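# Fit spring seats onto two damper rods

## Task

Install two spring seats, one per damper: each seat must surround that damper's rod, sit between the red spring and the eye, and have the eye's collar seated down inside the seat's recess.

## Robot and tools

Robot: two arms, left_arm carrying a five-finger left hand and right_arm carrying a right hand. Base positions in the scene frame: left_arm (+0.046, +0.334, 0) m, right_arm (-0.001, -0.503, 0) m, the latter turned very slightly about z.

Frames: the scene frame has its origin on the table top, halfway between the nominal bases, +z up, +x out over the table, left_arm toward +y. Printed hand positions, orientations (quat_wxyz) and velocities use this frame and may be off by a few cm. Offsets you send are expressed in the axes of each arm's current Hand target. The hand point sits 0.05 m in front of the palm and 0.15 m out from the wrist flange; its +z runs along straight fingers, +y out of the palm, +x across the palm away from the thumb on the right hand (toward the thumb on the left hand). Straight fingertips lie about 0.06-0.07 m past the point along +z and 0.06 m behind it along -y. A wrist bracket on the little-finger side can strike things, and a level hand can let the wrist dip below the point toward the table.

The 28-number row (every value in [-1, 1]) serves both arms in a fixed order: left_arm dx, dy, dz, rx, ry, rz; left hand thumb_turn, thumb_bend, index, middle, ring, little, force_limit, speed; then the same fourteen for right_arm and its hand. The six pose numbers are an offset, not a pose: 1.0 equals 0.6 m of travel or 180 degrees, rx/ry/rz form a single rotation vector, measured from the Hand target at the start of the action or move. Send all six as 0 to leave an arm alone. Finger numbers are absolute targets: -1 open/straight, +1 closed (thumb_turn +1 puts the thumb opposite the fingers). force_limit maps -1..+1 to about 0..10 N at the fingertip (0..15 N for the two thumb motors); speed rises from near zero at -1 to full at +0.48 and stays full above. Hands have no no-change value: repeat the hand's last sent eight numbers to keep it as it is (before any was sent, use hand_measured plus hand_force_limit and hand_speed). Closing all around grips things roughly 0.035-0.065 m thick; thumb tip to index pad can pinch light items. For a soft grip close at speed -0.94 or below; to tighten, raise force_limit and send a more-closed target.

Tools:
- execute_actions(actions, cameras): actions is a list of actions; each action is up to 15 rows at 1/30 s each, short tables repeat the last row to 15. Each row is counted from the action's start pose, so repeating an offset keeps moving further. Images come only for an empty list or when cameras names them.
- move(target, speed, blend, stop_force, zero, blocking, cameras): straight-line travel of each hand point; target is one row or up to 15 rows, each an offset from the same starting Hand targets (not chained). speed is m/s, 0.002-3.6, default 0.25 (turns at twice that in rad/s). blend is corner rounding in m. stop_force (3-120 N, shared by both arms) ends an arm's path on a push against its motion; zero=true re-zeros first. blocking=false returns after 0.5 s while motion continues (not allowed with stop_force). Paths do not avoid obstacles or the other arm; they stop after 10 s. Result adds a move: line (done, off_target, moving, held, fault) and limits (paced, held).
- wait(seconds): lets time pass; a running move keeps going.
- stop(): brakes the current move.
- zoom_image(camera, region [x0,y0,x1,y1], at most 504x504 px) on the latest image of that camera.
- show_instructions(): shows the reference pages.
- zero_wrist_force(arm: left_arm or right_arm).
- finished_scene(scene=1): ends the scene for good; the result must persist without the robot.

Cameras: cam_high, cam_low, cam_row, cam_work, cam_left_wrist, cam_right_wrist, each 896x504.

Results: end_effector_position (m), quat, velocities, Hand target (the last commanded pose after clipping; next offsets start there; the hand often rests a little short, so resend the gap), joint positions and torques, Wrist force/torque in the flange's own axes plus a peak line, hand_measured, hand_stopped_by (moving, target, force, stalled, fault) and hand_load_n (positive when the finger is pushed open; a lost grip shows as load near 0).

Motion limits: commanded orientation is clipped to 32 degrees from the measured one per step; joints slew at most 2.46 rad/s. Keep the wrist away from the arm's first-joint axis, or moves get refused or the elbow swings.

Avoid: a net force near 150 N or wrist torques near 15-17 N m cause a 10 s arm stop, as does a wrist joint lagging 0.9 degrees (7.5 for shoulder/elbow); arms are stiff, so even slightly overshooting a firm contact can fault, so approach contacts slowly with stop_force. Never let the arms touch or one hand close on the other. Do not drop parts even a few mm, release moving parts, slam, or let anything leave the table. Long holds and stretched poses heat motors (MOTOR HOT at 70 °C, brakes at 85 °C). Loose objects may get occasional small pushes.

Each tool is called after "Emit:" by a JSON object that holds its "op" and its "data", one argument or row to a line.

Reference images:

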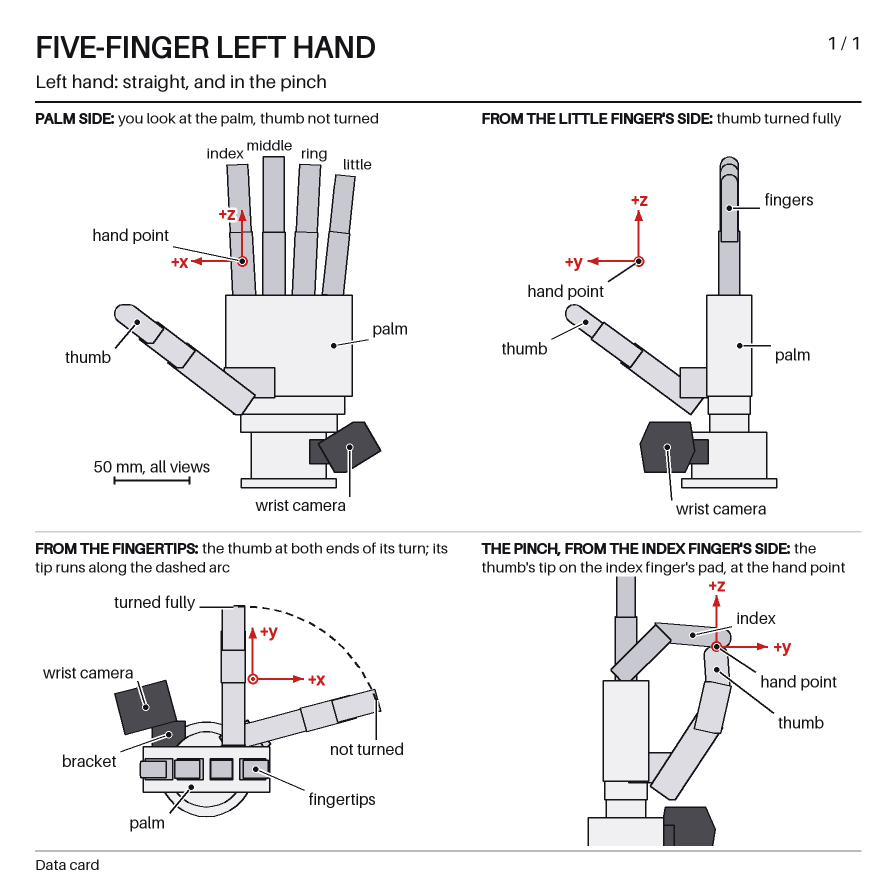

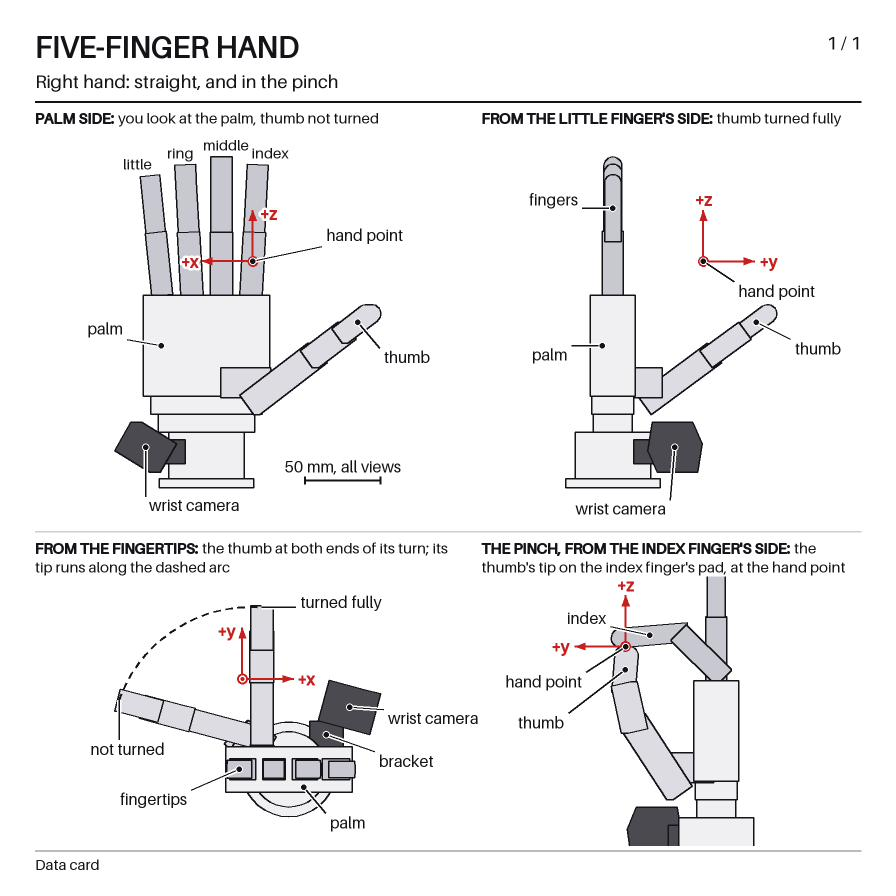

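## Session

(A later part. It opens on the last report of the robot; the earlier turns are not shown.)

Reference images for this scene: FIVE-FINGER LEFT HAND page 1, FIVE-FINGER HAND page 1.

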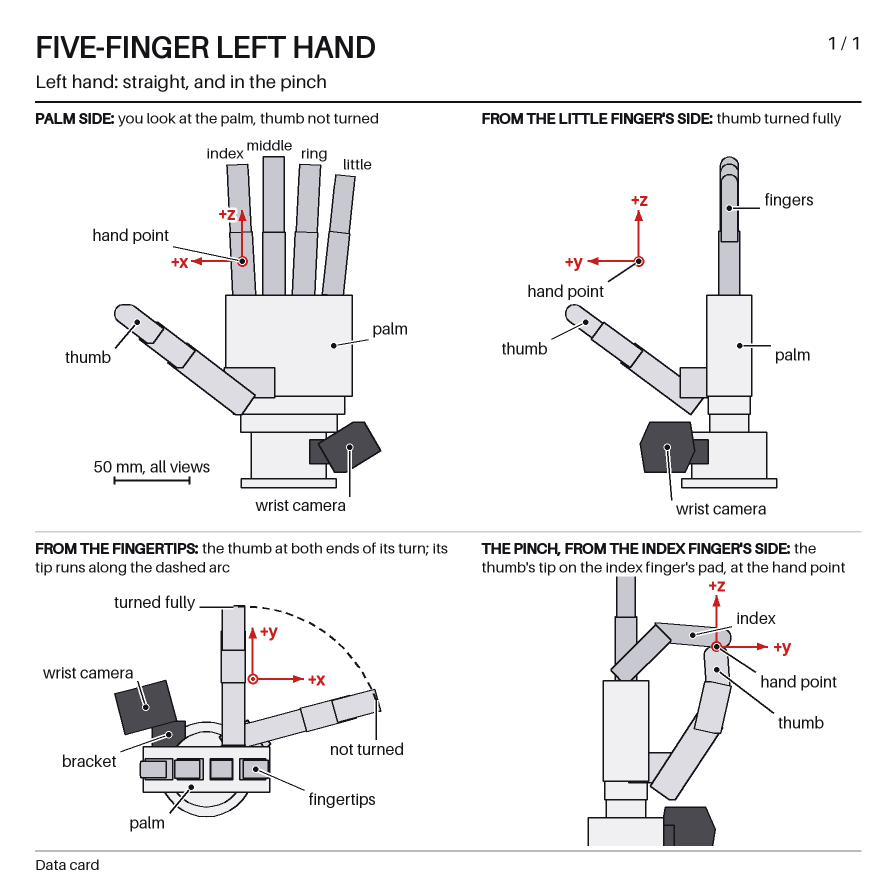

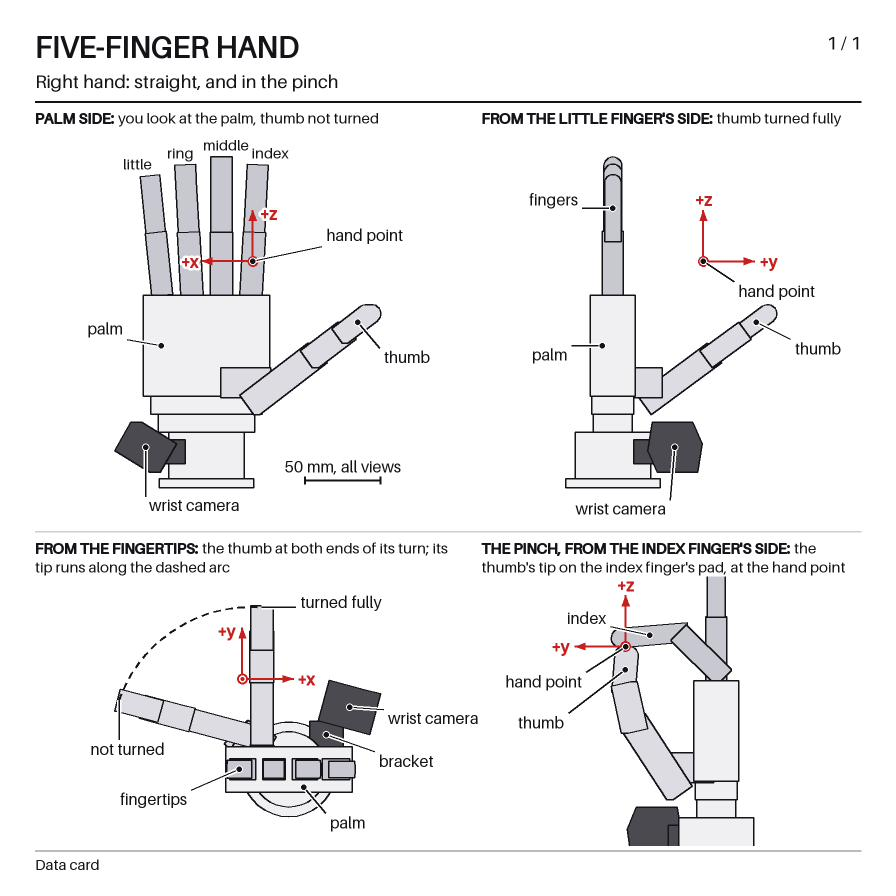

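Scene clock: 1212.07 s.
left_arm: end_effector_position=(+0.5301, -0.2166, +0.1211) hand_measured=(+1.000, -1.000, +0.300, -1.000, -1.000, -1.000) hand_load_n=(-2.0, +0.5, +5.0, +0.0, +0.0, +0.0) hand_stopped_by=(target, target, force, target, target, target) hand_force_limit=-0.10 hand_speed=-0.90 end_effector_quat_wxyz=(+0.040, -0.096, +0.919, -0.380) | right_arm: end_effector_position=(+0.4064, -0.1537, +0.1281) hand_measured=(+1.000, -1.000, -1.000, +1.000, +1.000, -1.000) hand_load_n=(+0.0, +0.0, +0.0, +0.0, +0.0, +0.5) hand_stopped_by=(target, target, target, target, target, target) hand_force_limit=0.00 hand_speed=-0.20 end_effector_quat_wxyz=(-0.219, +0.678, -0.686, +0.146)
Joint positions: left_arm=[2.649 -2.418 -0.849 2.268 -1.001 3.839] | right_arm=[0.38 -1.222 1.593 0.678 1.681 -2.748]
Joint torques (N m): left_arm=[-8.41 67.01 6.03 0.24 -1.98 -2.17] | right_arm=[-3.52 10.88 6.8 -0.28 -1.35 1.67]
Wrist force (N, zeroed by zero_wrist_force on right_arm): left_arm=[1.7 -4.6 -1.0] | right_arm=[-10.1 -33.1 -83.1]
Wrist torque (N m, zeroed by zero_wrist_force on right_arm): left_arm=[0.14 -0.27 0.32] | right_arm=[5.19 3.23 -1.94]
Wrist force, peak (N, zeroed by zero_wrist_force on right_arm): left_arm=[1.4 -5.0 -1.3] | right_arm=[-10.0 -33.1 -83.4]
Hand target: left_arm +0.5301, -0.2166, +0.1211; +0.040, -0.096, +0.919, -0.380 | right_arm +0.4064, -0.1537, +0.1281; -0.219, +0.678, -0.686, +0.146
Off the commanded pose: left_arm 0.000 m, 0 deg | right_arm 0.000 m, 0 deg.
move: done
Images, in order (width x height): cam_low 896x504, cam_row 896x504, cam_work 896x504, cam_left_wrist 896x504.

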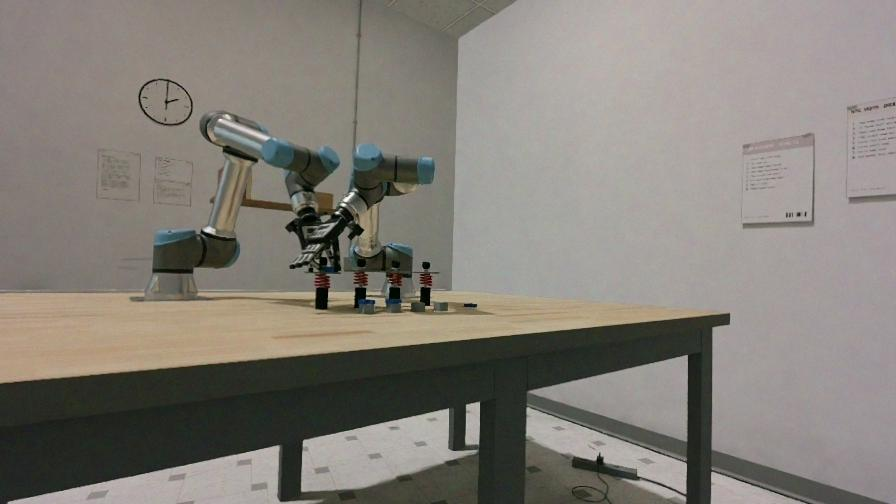

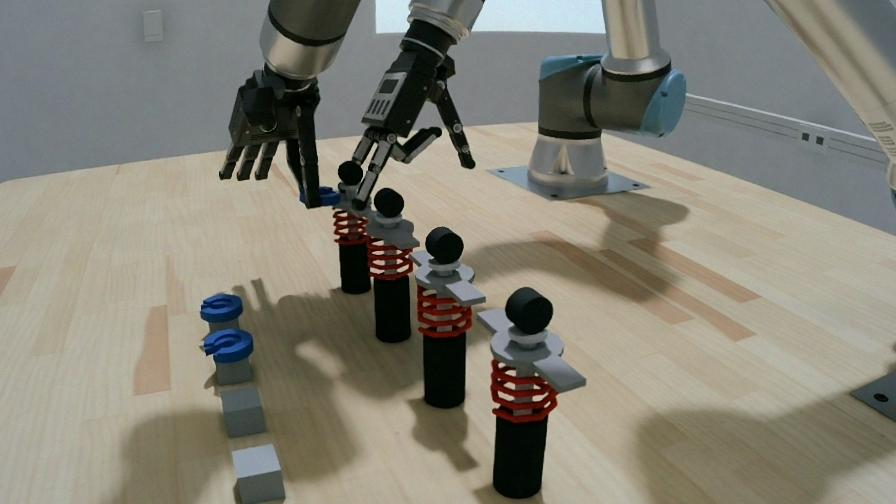

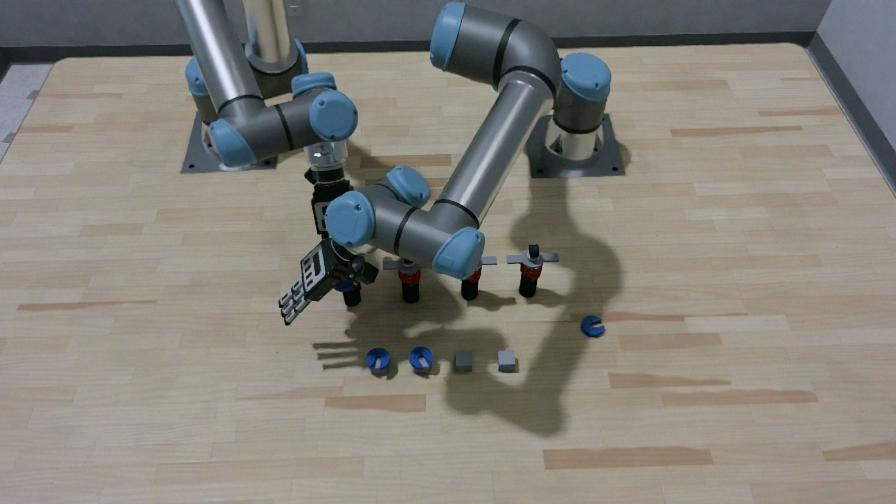

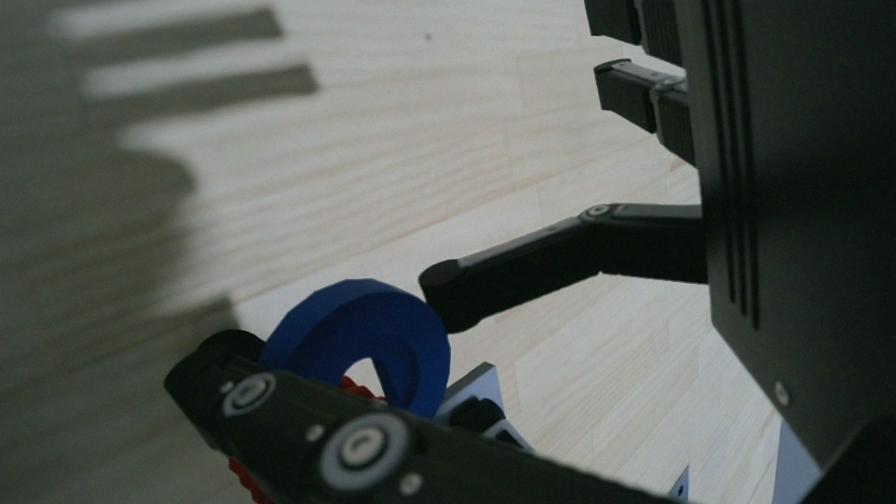

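Emit:
{"op": "move", "data": {
  "target": [0.0114,0.0017,-0.0017,0,0,0,1,-1,0.6,-1,-1,-1,-0.1,-0.9,0,0,0,0,0,0,1,-1,-1,1,1,-1,0,-0.2],
  "speed": 0.012,
  "stop_force": 4,
  "cameras": ["cam_work","cam_low","cam_row","cam_left_wrist"]
}}

Emit:
{"op": "zoom_image", "data": {
  "camera": "cam_row",
  "region": [290, 170, 360, 220]
}}

Emit:
{"op": "zoom_image", "data": {
  "camera": "cam_low",
  "region": [300, 255, 350, 285]
}}

Emit:
{"op": "zoom_image", "data": {
  "camera": "cam_left_wrist",
  "region": [240, 260, 520, 504]
}}

Scene clock: 1220.83 s.
left_arm: end_effector_position=(+0.5231, -0.2166, +0.1211) hand_measured=(+1.000, -1.000, +0.300, -1.000, -1.000, -1.000) hand_load_n=(-4.5, +1.0, +5.0, +0.0, +0.0, +0.0) hand_stopped_by=(target, target, force, target, target, target) hand_force_limit=-0.10 hand_speed=-0.90 end_effector_quat_wxyz=(+0.040, -0.096, +0.919, -0.380) | right_arm: end_effector_position=(+0.4064, -0.1537, +0.1281) hand_measured=(+1.000, -1.000, -1.000, +1.000, +1.000, -1.000) hand_load_n=(+0.0, +0.0, +0.5, +0.0, +0.0, +0.5) hand_stopped_by=(target, target, target, target, target, target) hand_force_limit=0.00 hand_speed=-0.20 end_effector_quat_wxyz=(-0.219, +0.678, -0.686, +0.146)
Joint positions: left_arm=[2.644 -2.401 -0.88 2.284 -1.004 3.834] | right_arm=[0.38 -1.222 1.593 0.678 1.681 -2.748]
Joint torques (N m): left_arm=[-7.19 59.28 15.73 -1.94 -1.35 -1.79] | right_arm=[-5.87 7.95 6.58 0.3 -1.84 1.47]
Wrist force (N, zeroed by zero_wrist_force on right_arm): left_arm=[-2.4 -6.6 -0.5] | right_arm=[-10.2 -33.0 -83.0]
Wrist torque (N m, zeroed by zero_wrist_force on right_arm): left_arm=[-0.05 0.07 0.34] | right_arm=[5.20 3.24 -1.95]
Wrist force, peak (N, zeroed by zero_wrist_force on right_arm): left_arm=[-2.4 -6.8 -0.6] | right_arm=[-10.1 -33.1 -83.4]
Hand target: left_arm +0.5232, -0.2166, +0.1211; +0.040, -0.096, +0.919, -0.380 | right_arm +0.4064, -0.1537, +0.1281; -0.219, +0.678, -0.686, +0.146
Off the commanded pose: left_arm 0.000 m, 0 deg | right_arm 0.000 m, 0 deg.
move: contact (left_arm)
Images, in order (width x height): cam_low 896x504, cam_row 896x504, cam_work 896x504, cam_left_wrist 896x504.

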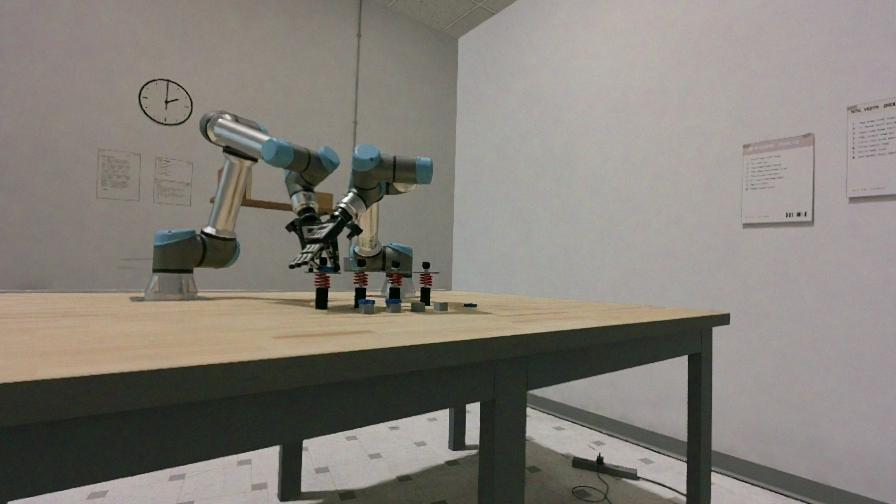

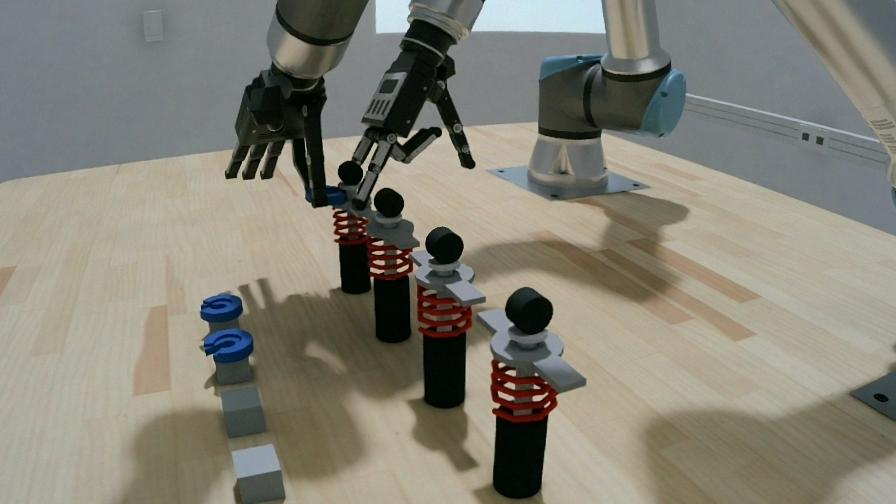

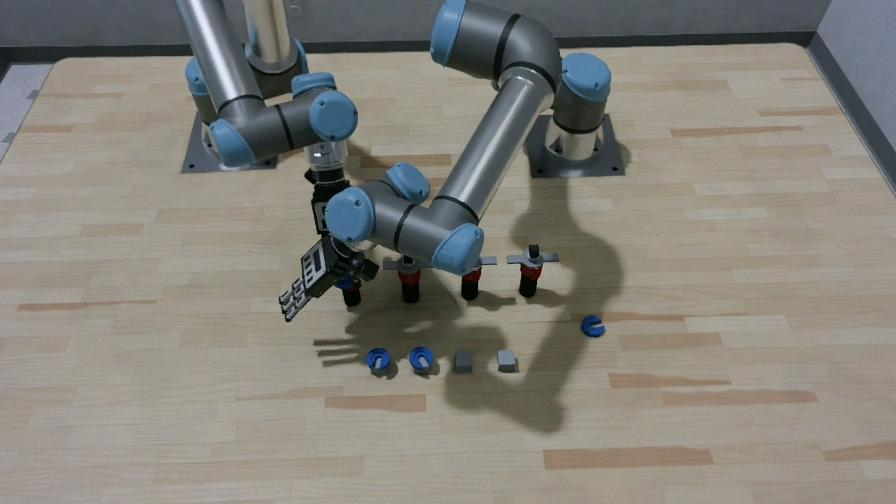

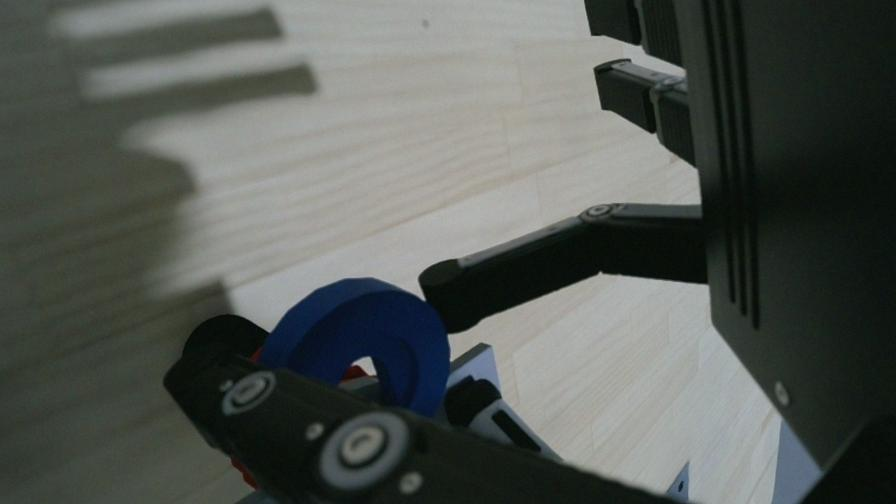

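Scaled by 7.200.

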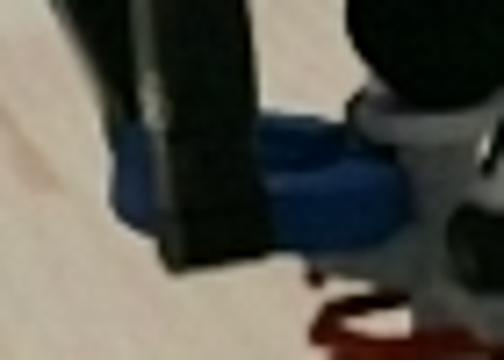

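Scaled by 10.080.

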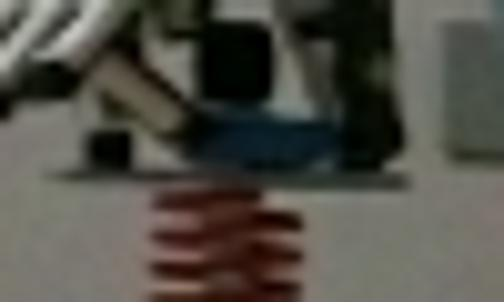

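Scaled by 1.800.

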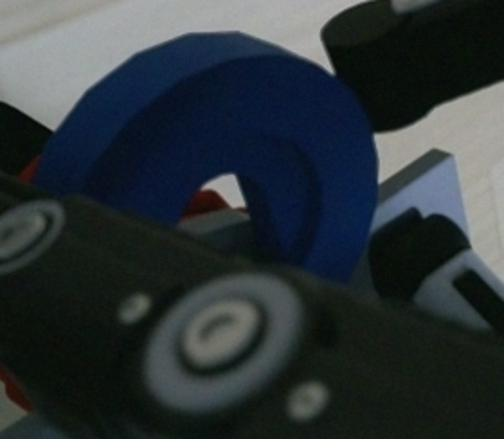

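Emit:
{"op": "zoom_image", "data": {
  "camera": "cam_row",
  "region": [190, 285, 270, 385]
}}

Emit:
{"op": "zoom_image", "data": {
  "camera": "cam_work",
  "region": [360, 340, 440, 380]
}}

Scaled by 5.040.

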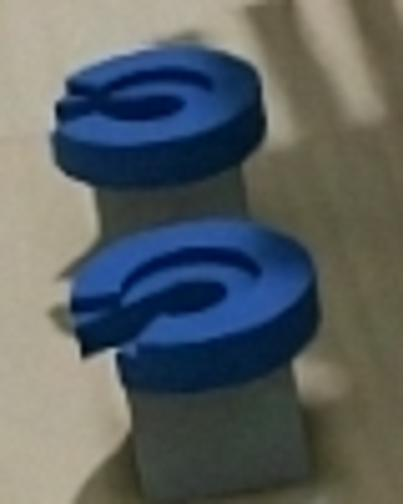

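Scaled by 6.300.

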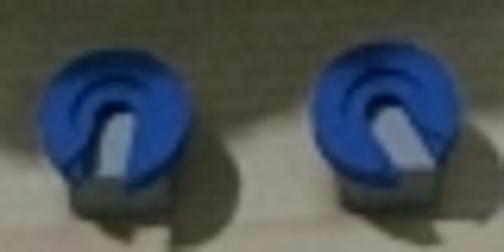

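Emit:
{"op": "zoom_image", "data": {
  "camera": "cam_row",
  "region": [300, 180, 360, 215]
}}

Emit:
{"op": "zoom_image", "data": {
  "camera": "cam_row",
  "region": [325, 180, 360, 210]
}}

Scaled by 8.400.

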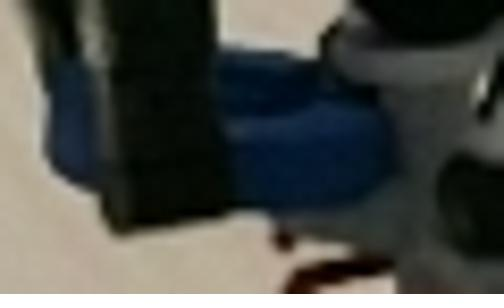

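Scaled by 14.400.

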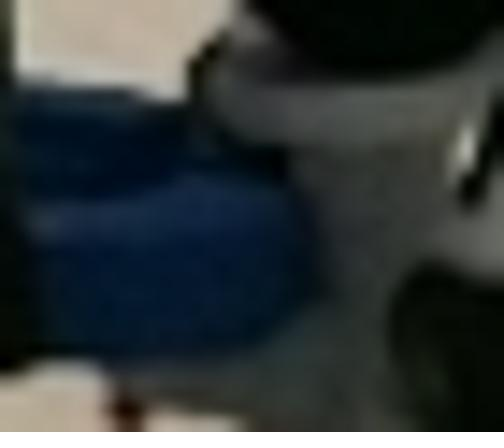

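Emit:
{"op": "move", "data": {
  "target": [-0.0070,-0.0002,0.0019,0,0,0,1,-1,0.6,-1,-1,-1,-0.1,-0.9,0,0,0,0,0,0,1,-1,-1,1,1,-1,0,-0.2],
  "speed": 0.03,
  "cameras": ["cam_row"]
}}

Emit:
{"op": "zoom_image", "data": {
  "camera": "cam_row",
  "region": [300, 180, 360, 215]
}}

Scene clock: 1281.03 s.
left_arm: end_effector_position=(+0.5274, -0.2166, +0.1204) hand_measured=(+1.000, -1.000, +0.300, -1.000, -1.000, -1.000) hand_load_n=(-1.5, +0.5, +5.0, +0.0, +0.0, +0.0) hand_stopped_by=(target, target, force, target, target, target) hand_force_limit=-0.10 hand_speed=-0.90 end_effector_quat_wxyz=(+0.040, -0.096, +0.919, -0.380) | right_arm: end_effector_position=(+0.4064, -0.1537, +0.1281) hand_measured=(+1.000, -1.000, -1.000, +1.000, +1.000, -1.000) hand_load_n=(+0.0, +0.0, +0.0, +0.0, +0.5, +0.5) hand_stopped_by=(target, target, target, target, target, target) hand_force_limit=0.00 hand_speed=-0.20 end_effector_quat_wxyz=(-0.219, +0.678, -0.686, +0.146)
Joint positions: left_arm=[2.647 -2.411 -0.863 2.276 -1.002 3.837] | right_arm=[0.38 -1.222 1.593 0.678 1.681 -2.748]
Joint torques (N m): left_arm=[7.34 47.2 30.59 -2.79 3.45 1.86] | right_arm=[-8.13 7.14 7.86 0.52 -2.43 1.72]
Wrist force (N, zeroed by zero_wrist_force on right_arm): left_arm=[1.5 -4.5 -1.2] | right_arm=[-10.0 -32.8 -83.1]
Wrist torque (N m, zeroed by zero_wrist_force on right_arm): left_arm=[0.15 -0.24 0.31] | right_arm=[5.23 3.22 -1.93]
Wrist force, peak (N, zeroed by zero_wrist_force on right_arm): left_arm=[-2.4 -6.7 -0.8] | right_arm=[-10.0 -33.1 -83.4]
Hand target: left_arm +0.5275, -0.2166, +0.1204; +0.040, -0.096, +0.919, -0.380 | right_arm +0.4064, -0.1537, +0.1281; -0.219, +0.678, -0.686, +0.146
Off the commanded pose: left_arm 0.000 m, 0 deg | right_arm 0.000 m, 0 deg.
move: done

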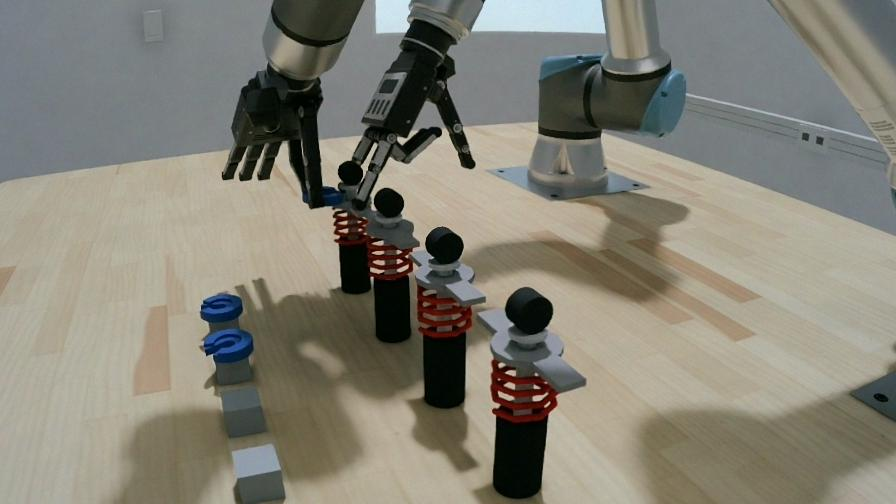

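Scaled by 8.400.

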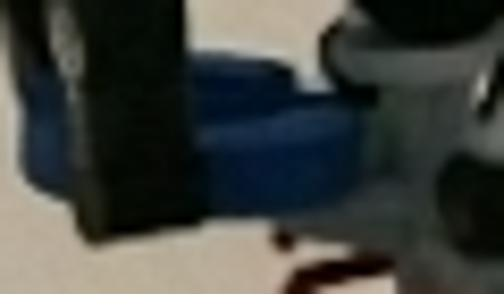

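Emit:
{"op": "move", "data": {
  "target": [0.0188,0.0028,-0.0028,0,0,0,1,-1,0.6,-1,-1,-1,-0.1,-0.9,0,0,0,0,0,0,1,-1,-1,1,1,-1,0,-0.2],
  "speed": 0.012,
  "stop_force": 4,
  "cameras": ["cam_row","cam_left_wrist","cam_low"]
}}

Emit:
{"op": "zoom_image", "data": {
  "camera": "cam_row",
  "region": [300, 180, 360, 215]
}}

Scene clock: 1284.67 s.
left_arm: end_effector_position=(+0.5234, -0.2166, +0.1204) hand_measured=(+1.000, -1.000, +0.300, -1.000, -1.000, -1.000) hand_load_n=(-4.5, +1.0, +4.0, +0.0, +0.0, +0.0) hand_stopped_by=(target, target, force, target, target, target) hand_force_limit=-0.10 hand_speed=-0.90 end_effector_quat_wxyz=(+0.040, -0.096, +0.919, -0.380) | right_arm: end_effector_position=(+0.4064, -0.1537, +0.1281) hand_measured=(+1.000, -1.000, -1.000, +1.000, +1.000, -1.000) hand_load_n=(+0.0, +0.0, +0.5, +0.0, +0.0, +0.5) hand_stopped_by=(target, target, target, target, target, target) hand_force_limit=0.00 hand_speed=-0.20 end_effector_quat_wxyz=(-0.219, +0.678, -0.686, +0.146)
Joint positions: left_arm=[2.644 -2.401 -0.88 2.286 -1.004 3.834] | right_arm=[0.38 -1.222 1.593 0.678 1.681 -2.748]
Joint torques (N m): left_arm=[6.31 46.14 30.51 -3.19 3.22 1.9] | right_arm=[-10.31 7.51 6.54 1.02 -2.84 1.42]
Wrist force (N, zeroed by zero_wrist_force on right_arm): left_arm=[-0.3 -3.8 -1.6] | right_arm=[-9.9 -32.9 -83.3]
Wrist torque (N m, zeroed by zero_wrist_force on right_arm): left_arm=[0.24 -0.16 0.37] | right_arm=[5.22 3.21 -1.93]
Wrist force, peak (N, zeroed by zero_wrist_force on right_arm): left_arm=[-4.0 -7.1 -0.5] | right_arm=[-9.9 -33.0 -83.4]
Hand target: left_arm +0.5234, -0.2166, +0.1204; +0.040, -0.096, +0.919, -0.380 (not the last commanded pose) | right_arm +0.4064, -0.1537, +0.1281; -0.219, +0.678, -0.686, +0.146
Off the commanded pose: left_arm 0.007 m, 0 deg | right_arm 0.000 m, 0 deg.
move: contact (left_arm)
Images, in order (width x height): cam_low 896x504, cam_row 896x504, cam_left_wrist 896x504.

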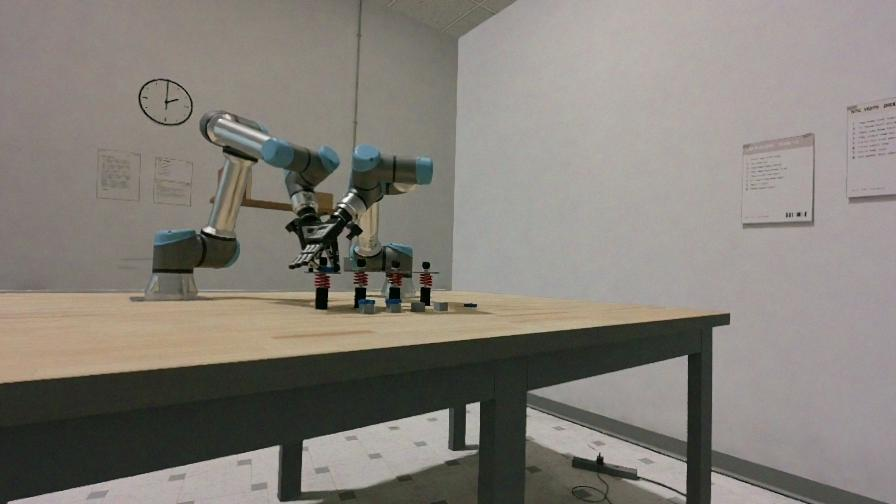

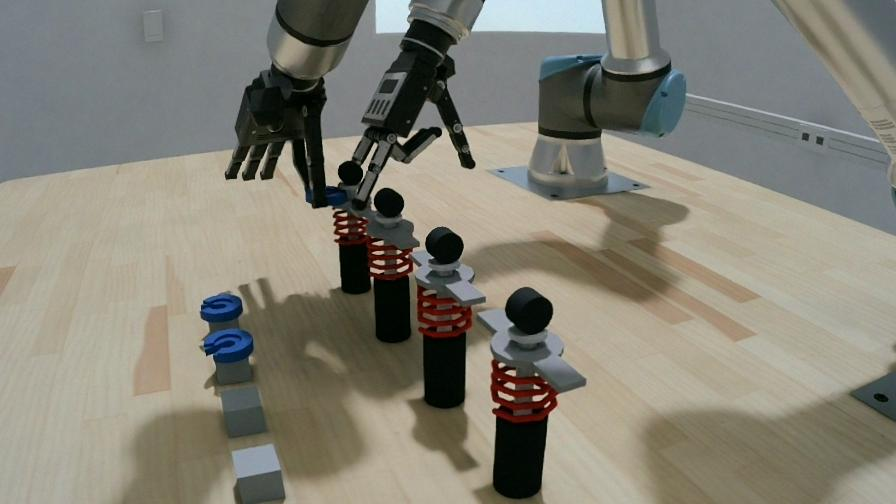

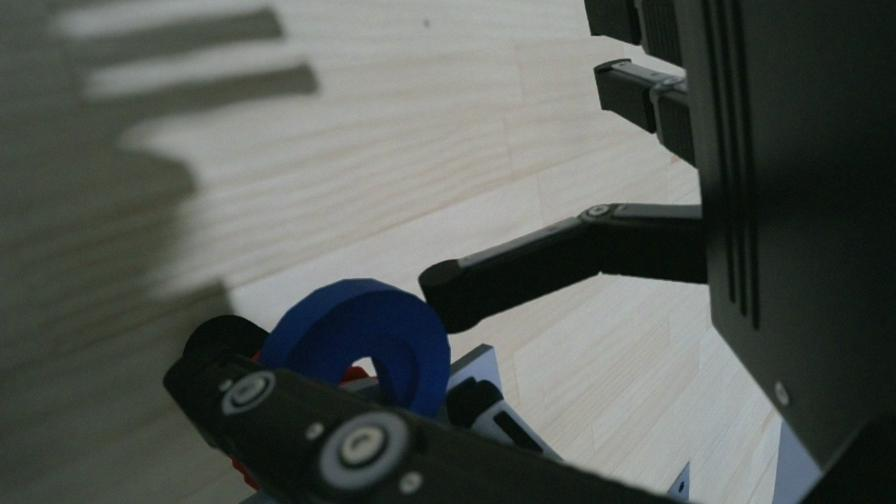

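Scaled by 8.400.

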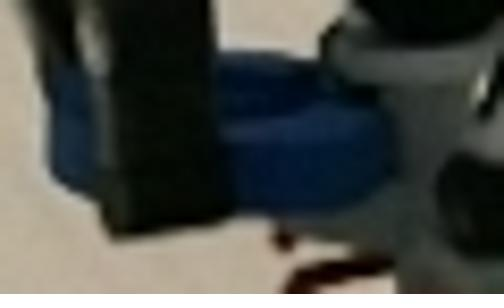

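Emit:
{"op": "zoom_image", "data": {
  "camera": "cam_left_wrist",
  "region": [320, 340, 460, 430]
}}

Emit:
{"op": "zoom_image", "data": {
  "camera": "cam_low",
  "region": [300, 245, 350, 285]
}}

Scaled by 3.600.

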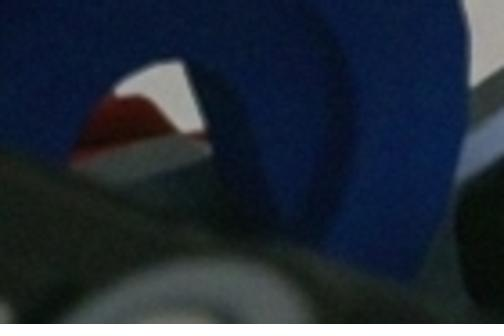

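Scaled by 10.080.

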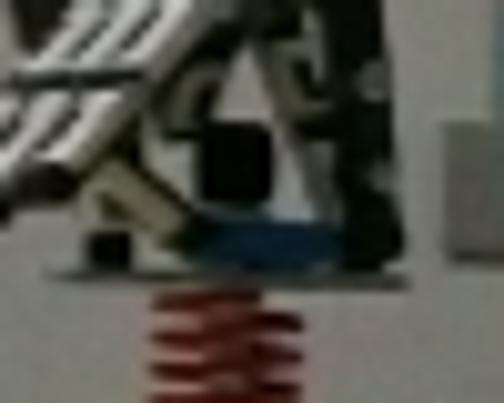

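Emit:
{"op": "wait", "data": {
  "seconds": 0.1,
  "cameras": ["cam_work","cam_high","cam_row"]
}}

Emit:
{"op": "zoom_image", "data": {
  "camera": "cam_work",
  "region": [325, 255, 375, 305]
}}

Emit:
{"op": "zoom_image", "data": {
  "camera": "cam_row",
  "region": [330, 160, 375, 205]
}}

Scene clock: 1312.13 s.
left_arm: end_effector_position=(+0.5234, -0.2166, +0.1204) hand_measured=(+1.000, -1.000, +0.300, -1.000, -1.000, -1.000) hand_load_n=(-4.5, +1.0, +4.0, +0.0, +0.0, +0.0) hand_stopped_by=(target, target, force, target, target, target) hand_force_limit=-0.10 hand_speed=-0.90 end_effector_quat_wxyz=(+0.040, -0.096, +0.919, -0.380) | right_arm: end_effector_position=(+0.4064, -0.1537, +0.1281) hand_measured=(+1.000, -1.000, -1.000, +1.000, +1.000, -1.000) hand_load_n=(+0.0, +0.0, +0.5, +0.0, +0.0, +0.5) hand_stopped_by=(target, target, target, target, target, target) hand_force_limit=0.00 hand_speed=-0.20 end_effector_quat_wxyz=(-0.219, +0.678, -0.686, +0.146)
Joint positions: left_arm=[2.644 -2.401 -0.88 2.286 -1.004 3.834] | right_arm=[0.38 -1.222 1.593 0.678 1.681 -2.748]
Joint torques (N m): left_arm=[5.87 46.61 30.4 -3.24 3.24 1.84] | right_arm=[-12.05 8.31 7.28 1.38 -2.89 1.52]
Wrist force (N, zeroed by zero_wrist_force on right_arm): left_arm=[-0.3 -3.8 -1.4] | right_arm=[-9.9 -32.7 -83.1]
Wrist torque (N m, zeroed by zero_wrist_force on right_arm): left_arm=[0.23 -0.15 0.37] | right_arm=[5.24 3.20 -1.92]
Wrist force, peak (N, zeroed by zero_wrist_force on right_arm): left_arm=[-0.2 -4.2 -1.7] | right_arm=[-10.1 -33.0 -83.4]
Hand target: left_arm +0.5234, -0.2166, +0.1204; +0.040, -0.096, +0.919, -0.380 (not the last commanded pose) | right_arm +0.4064, -0.1537, +0.1281; -0.219, +0.678, -0.686, +0.146
Off the commanded pose: left_arm 0.007 m, 0 deg | right_arm 0.000 m, 0 deg.
wait: 0.10 s; at rest from the start
Images, in order (width x height): cam_high 896x504, cam_row 896x504, cam_work 896x504.

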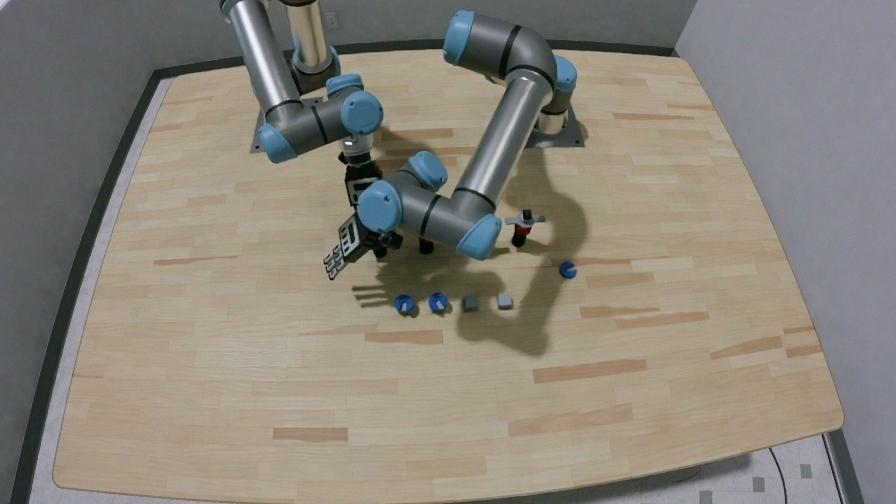

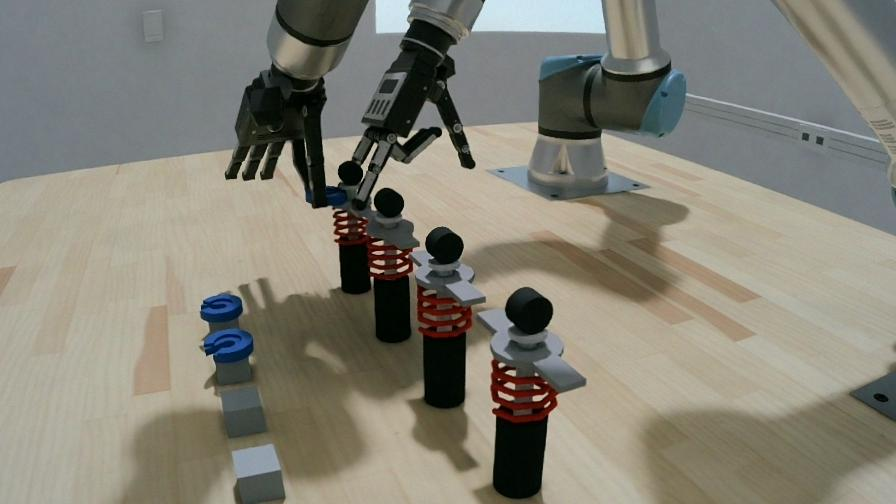

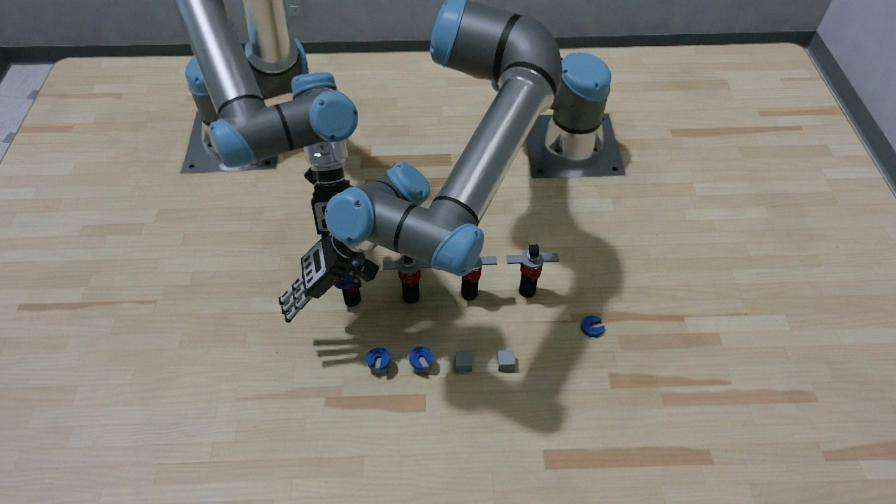

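Scaled by 10.080.

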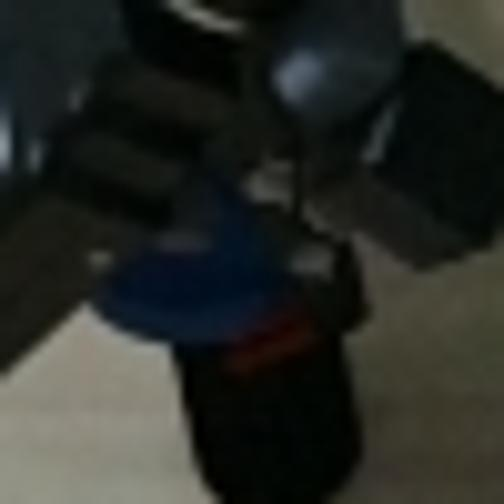

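Scaled by 11.200.

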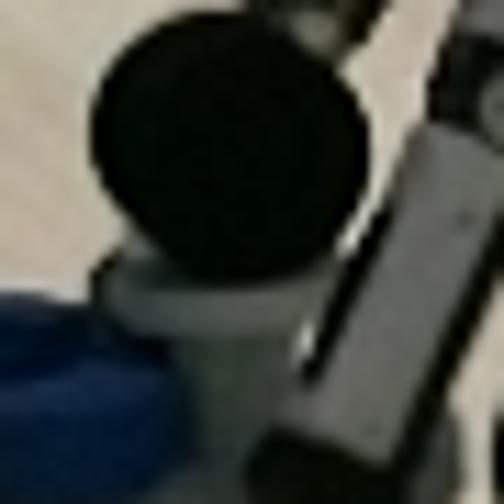

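Emit:
{"op": "zoom_image", "data": {
  "camera": "cam_row",
  "region": [198, 322, 262, 372]
}}

Emit:
{"op": "zoom_image", "data": {
  "camera": "cam_row",
  "region": [195, 288, 255, 330]
}}

Scaled by 7.875.

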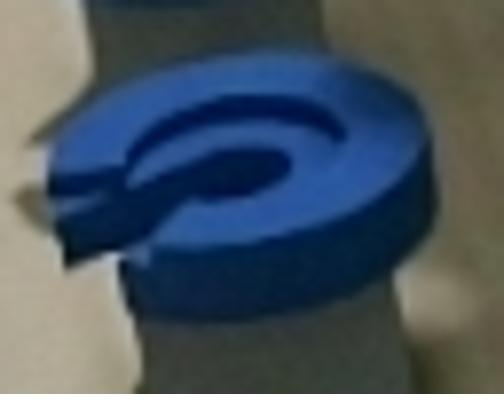

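Scaled by 8.400.

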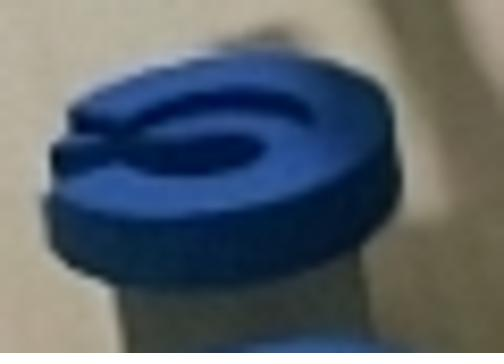

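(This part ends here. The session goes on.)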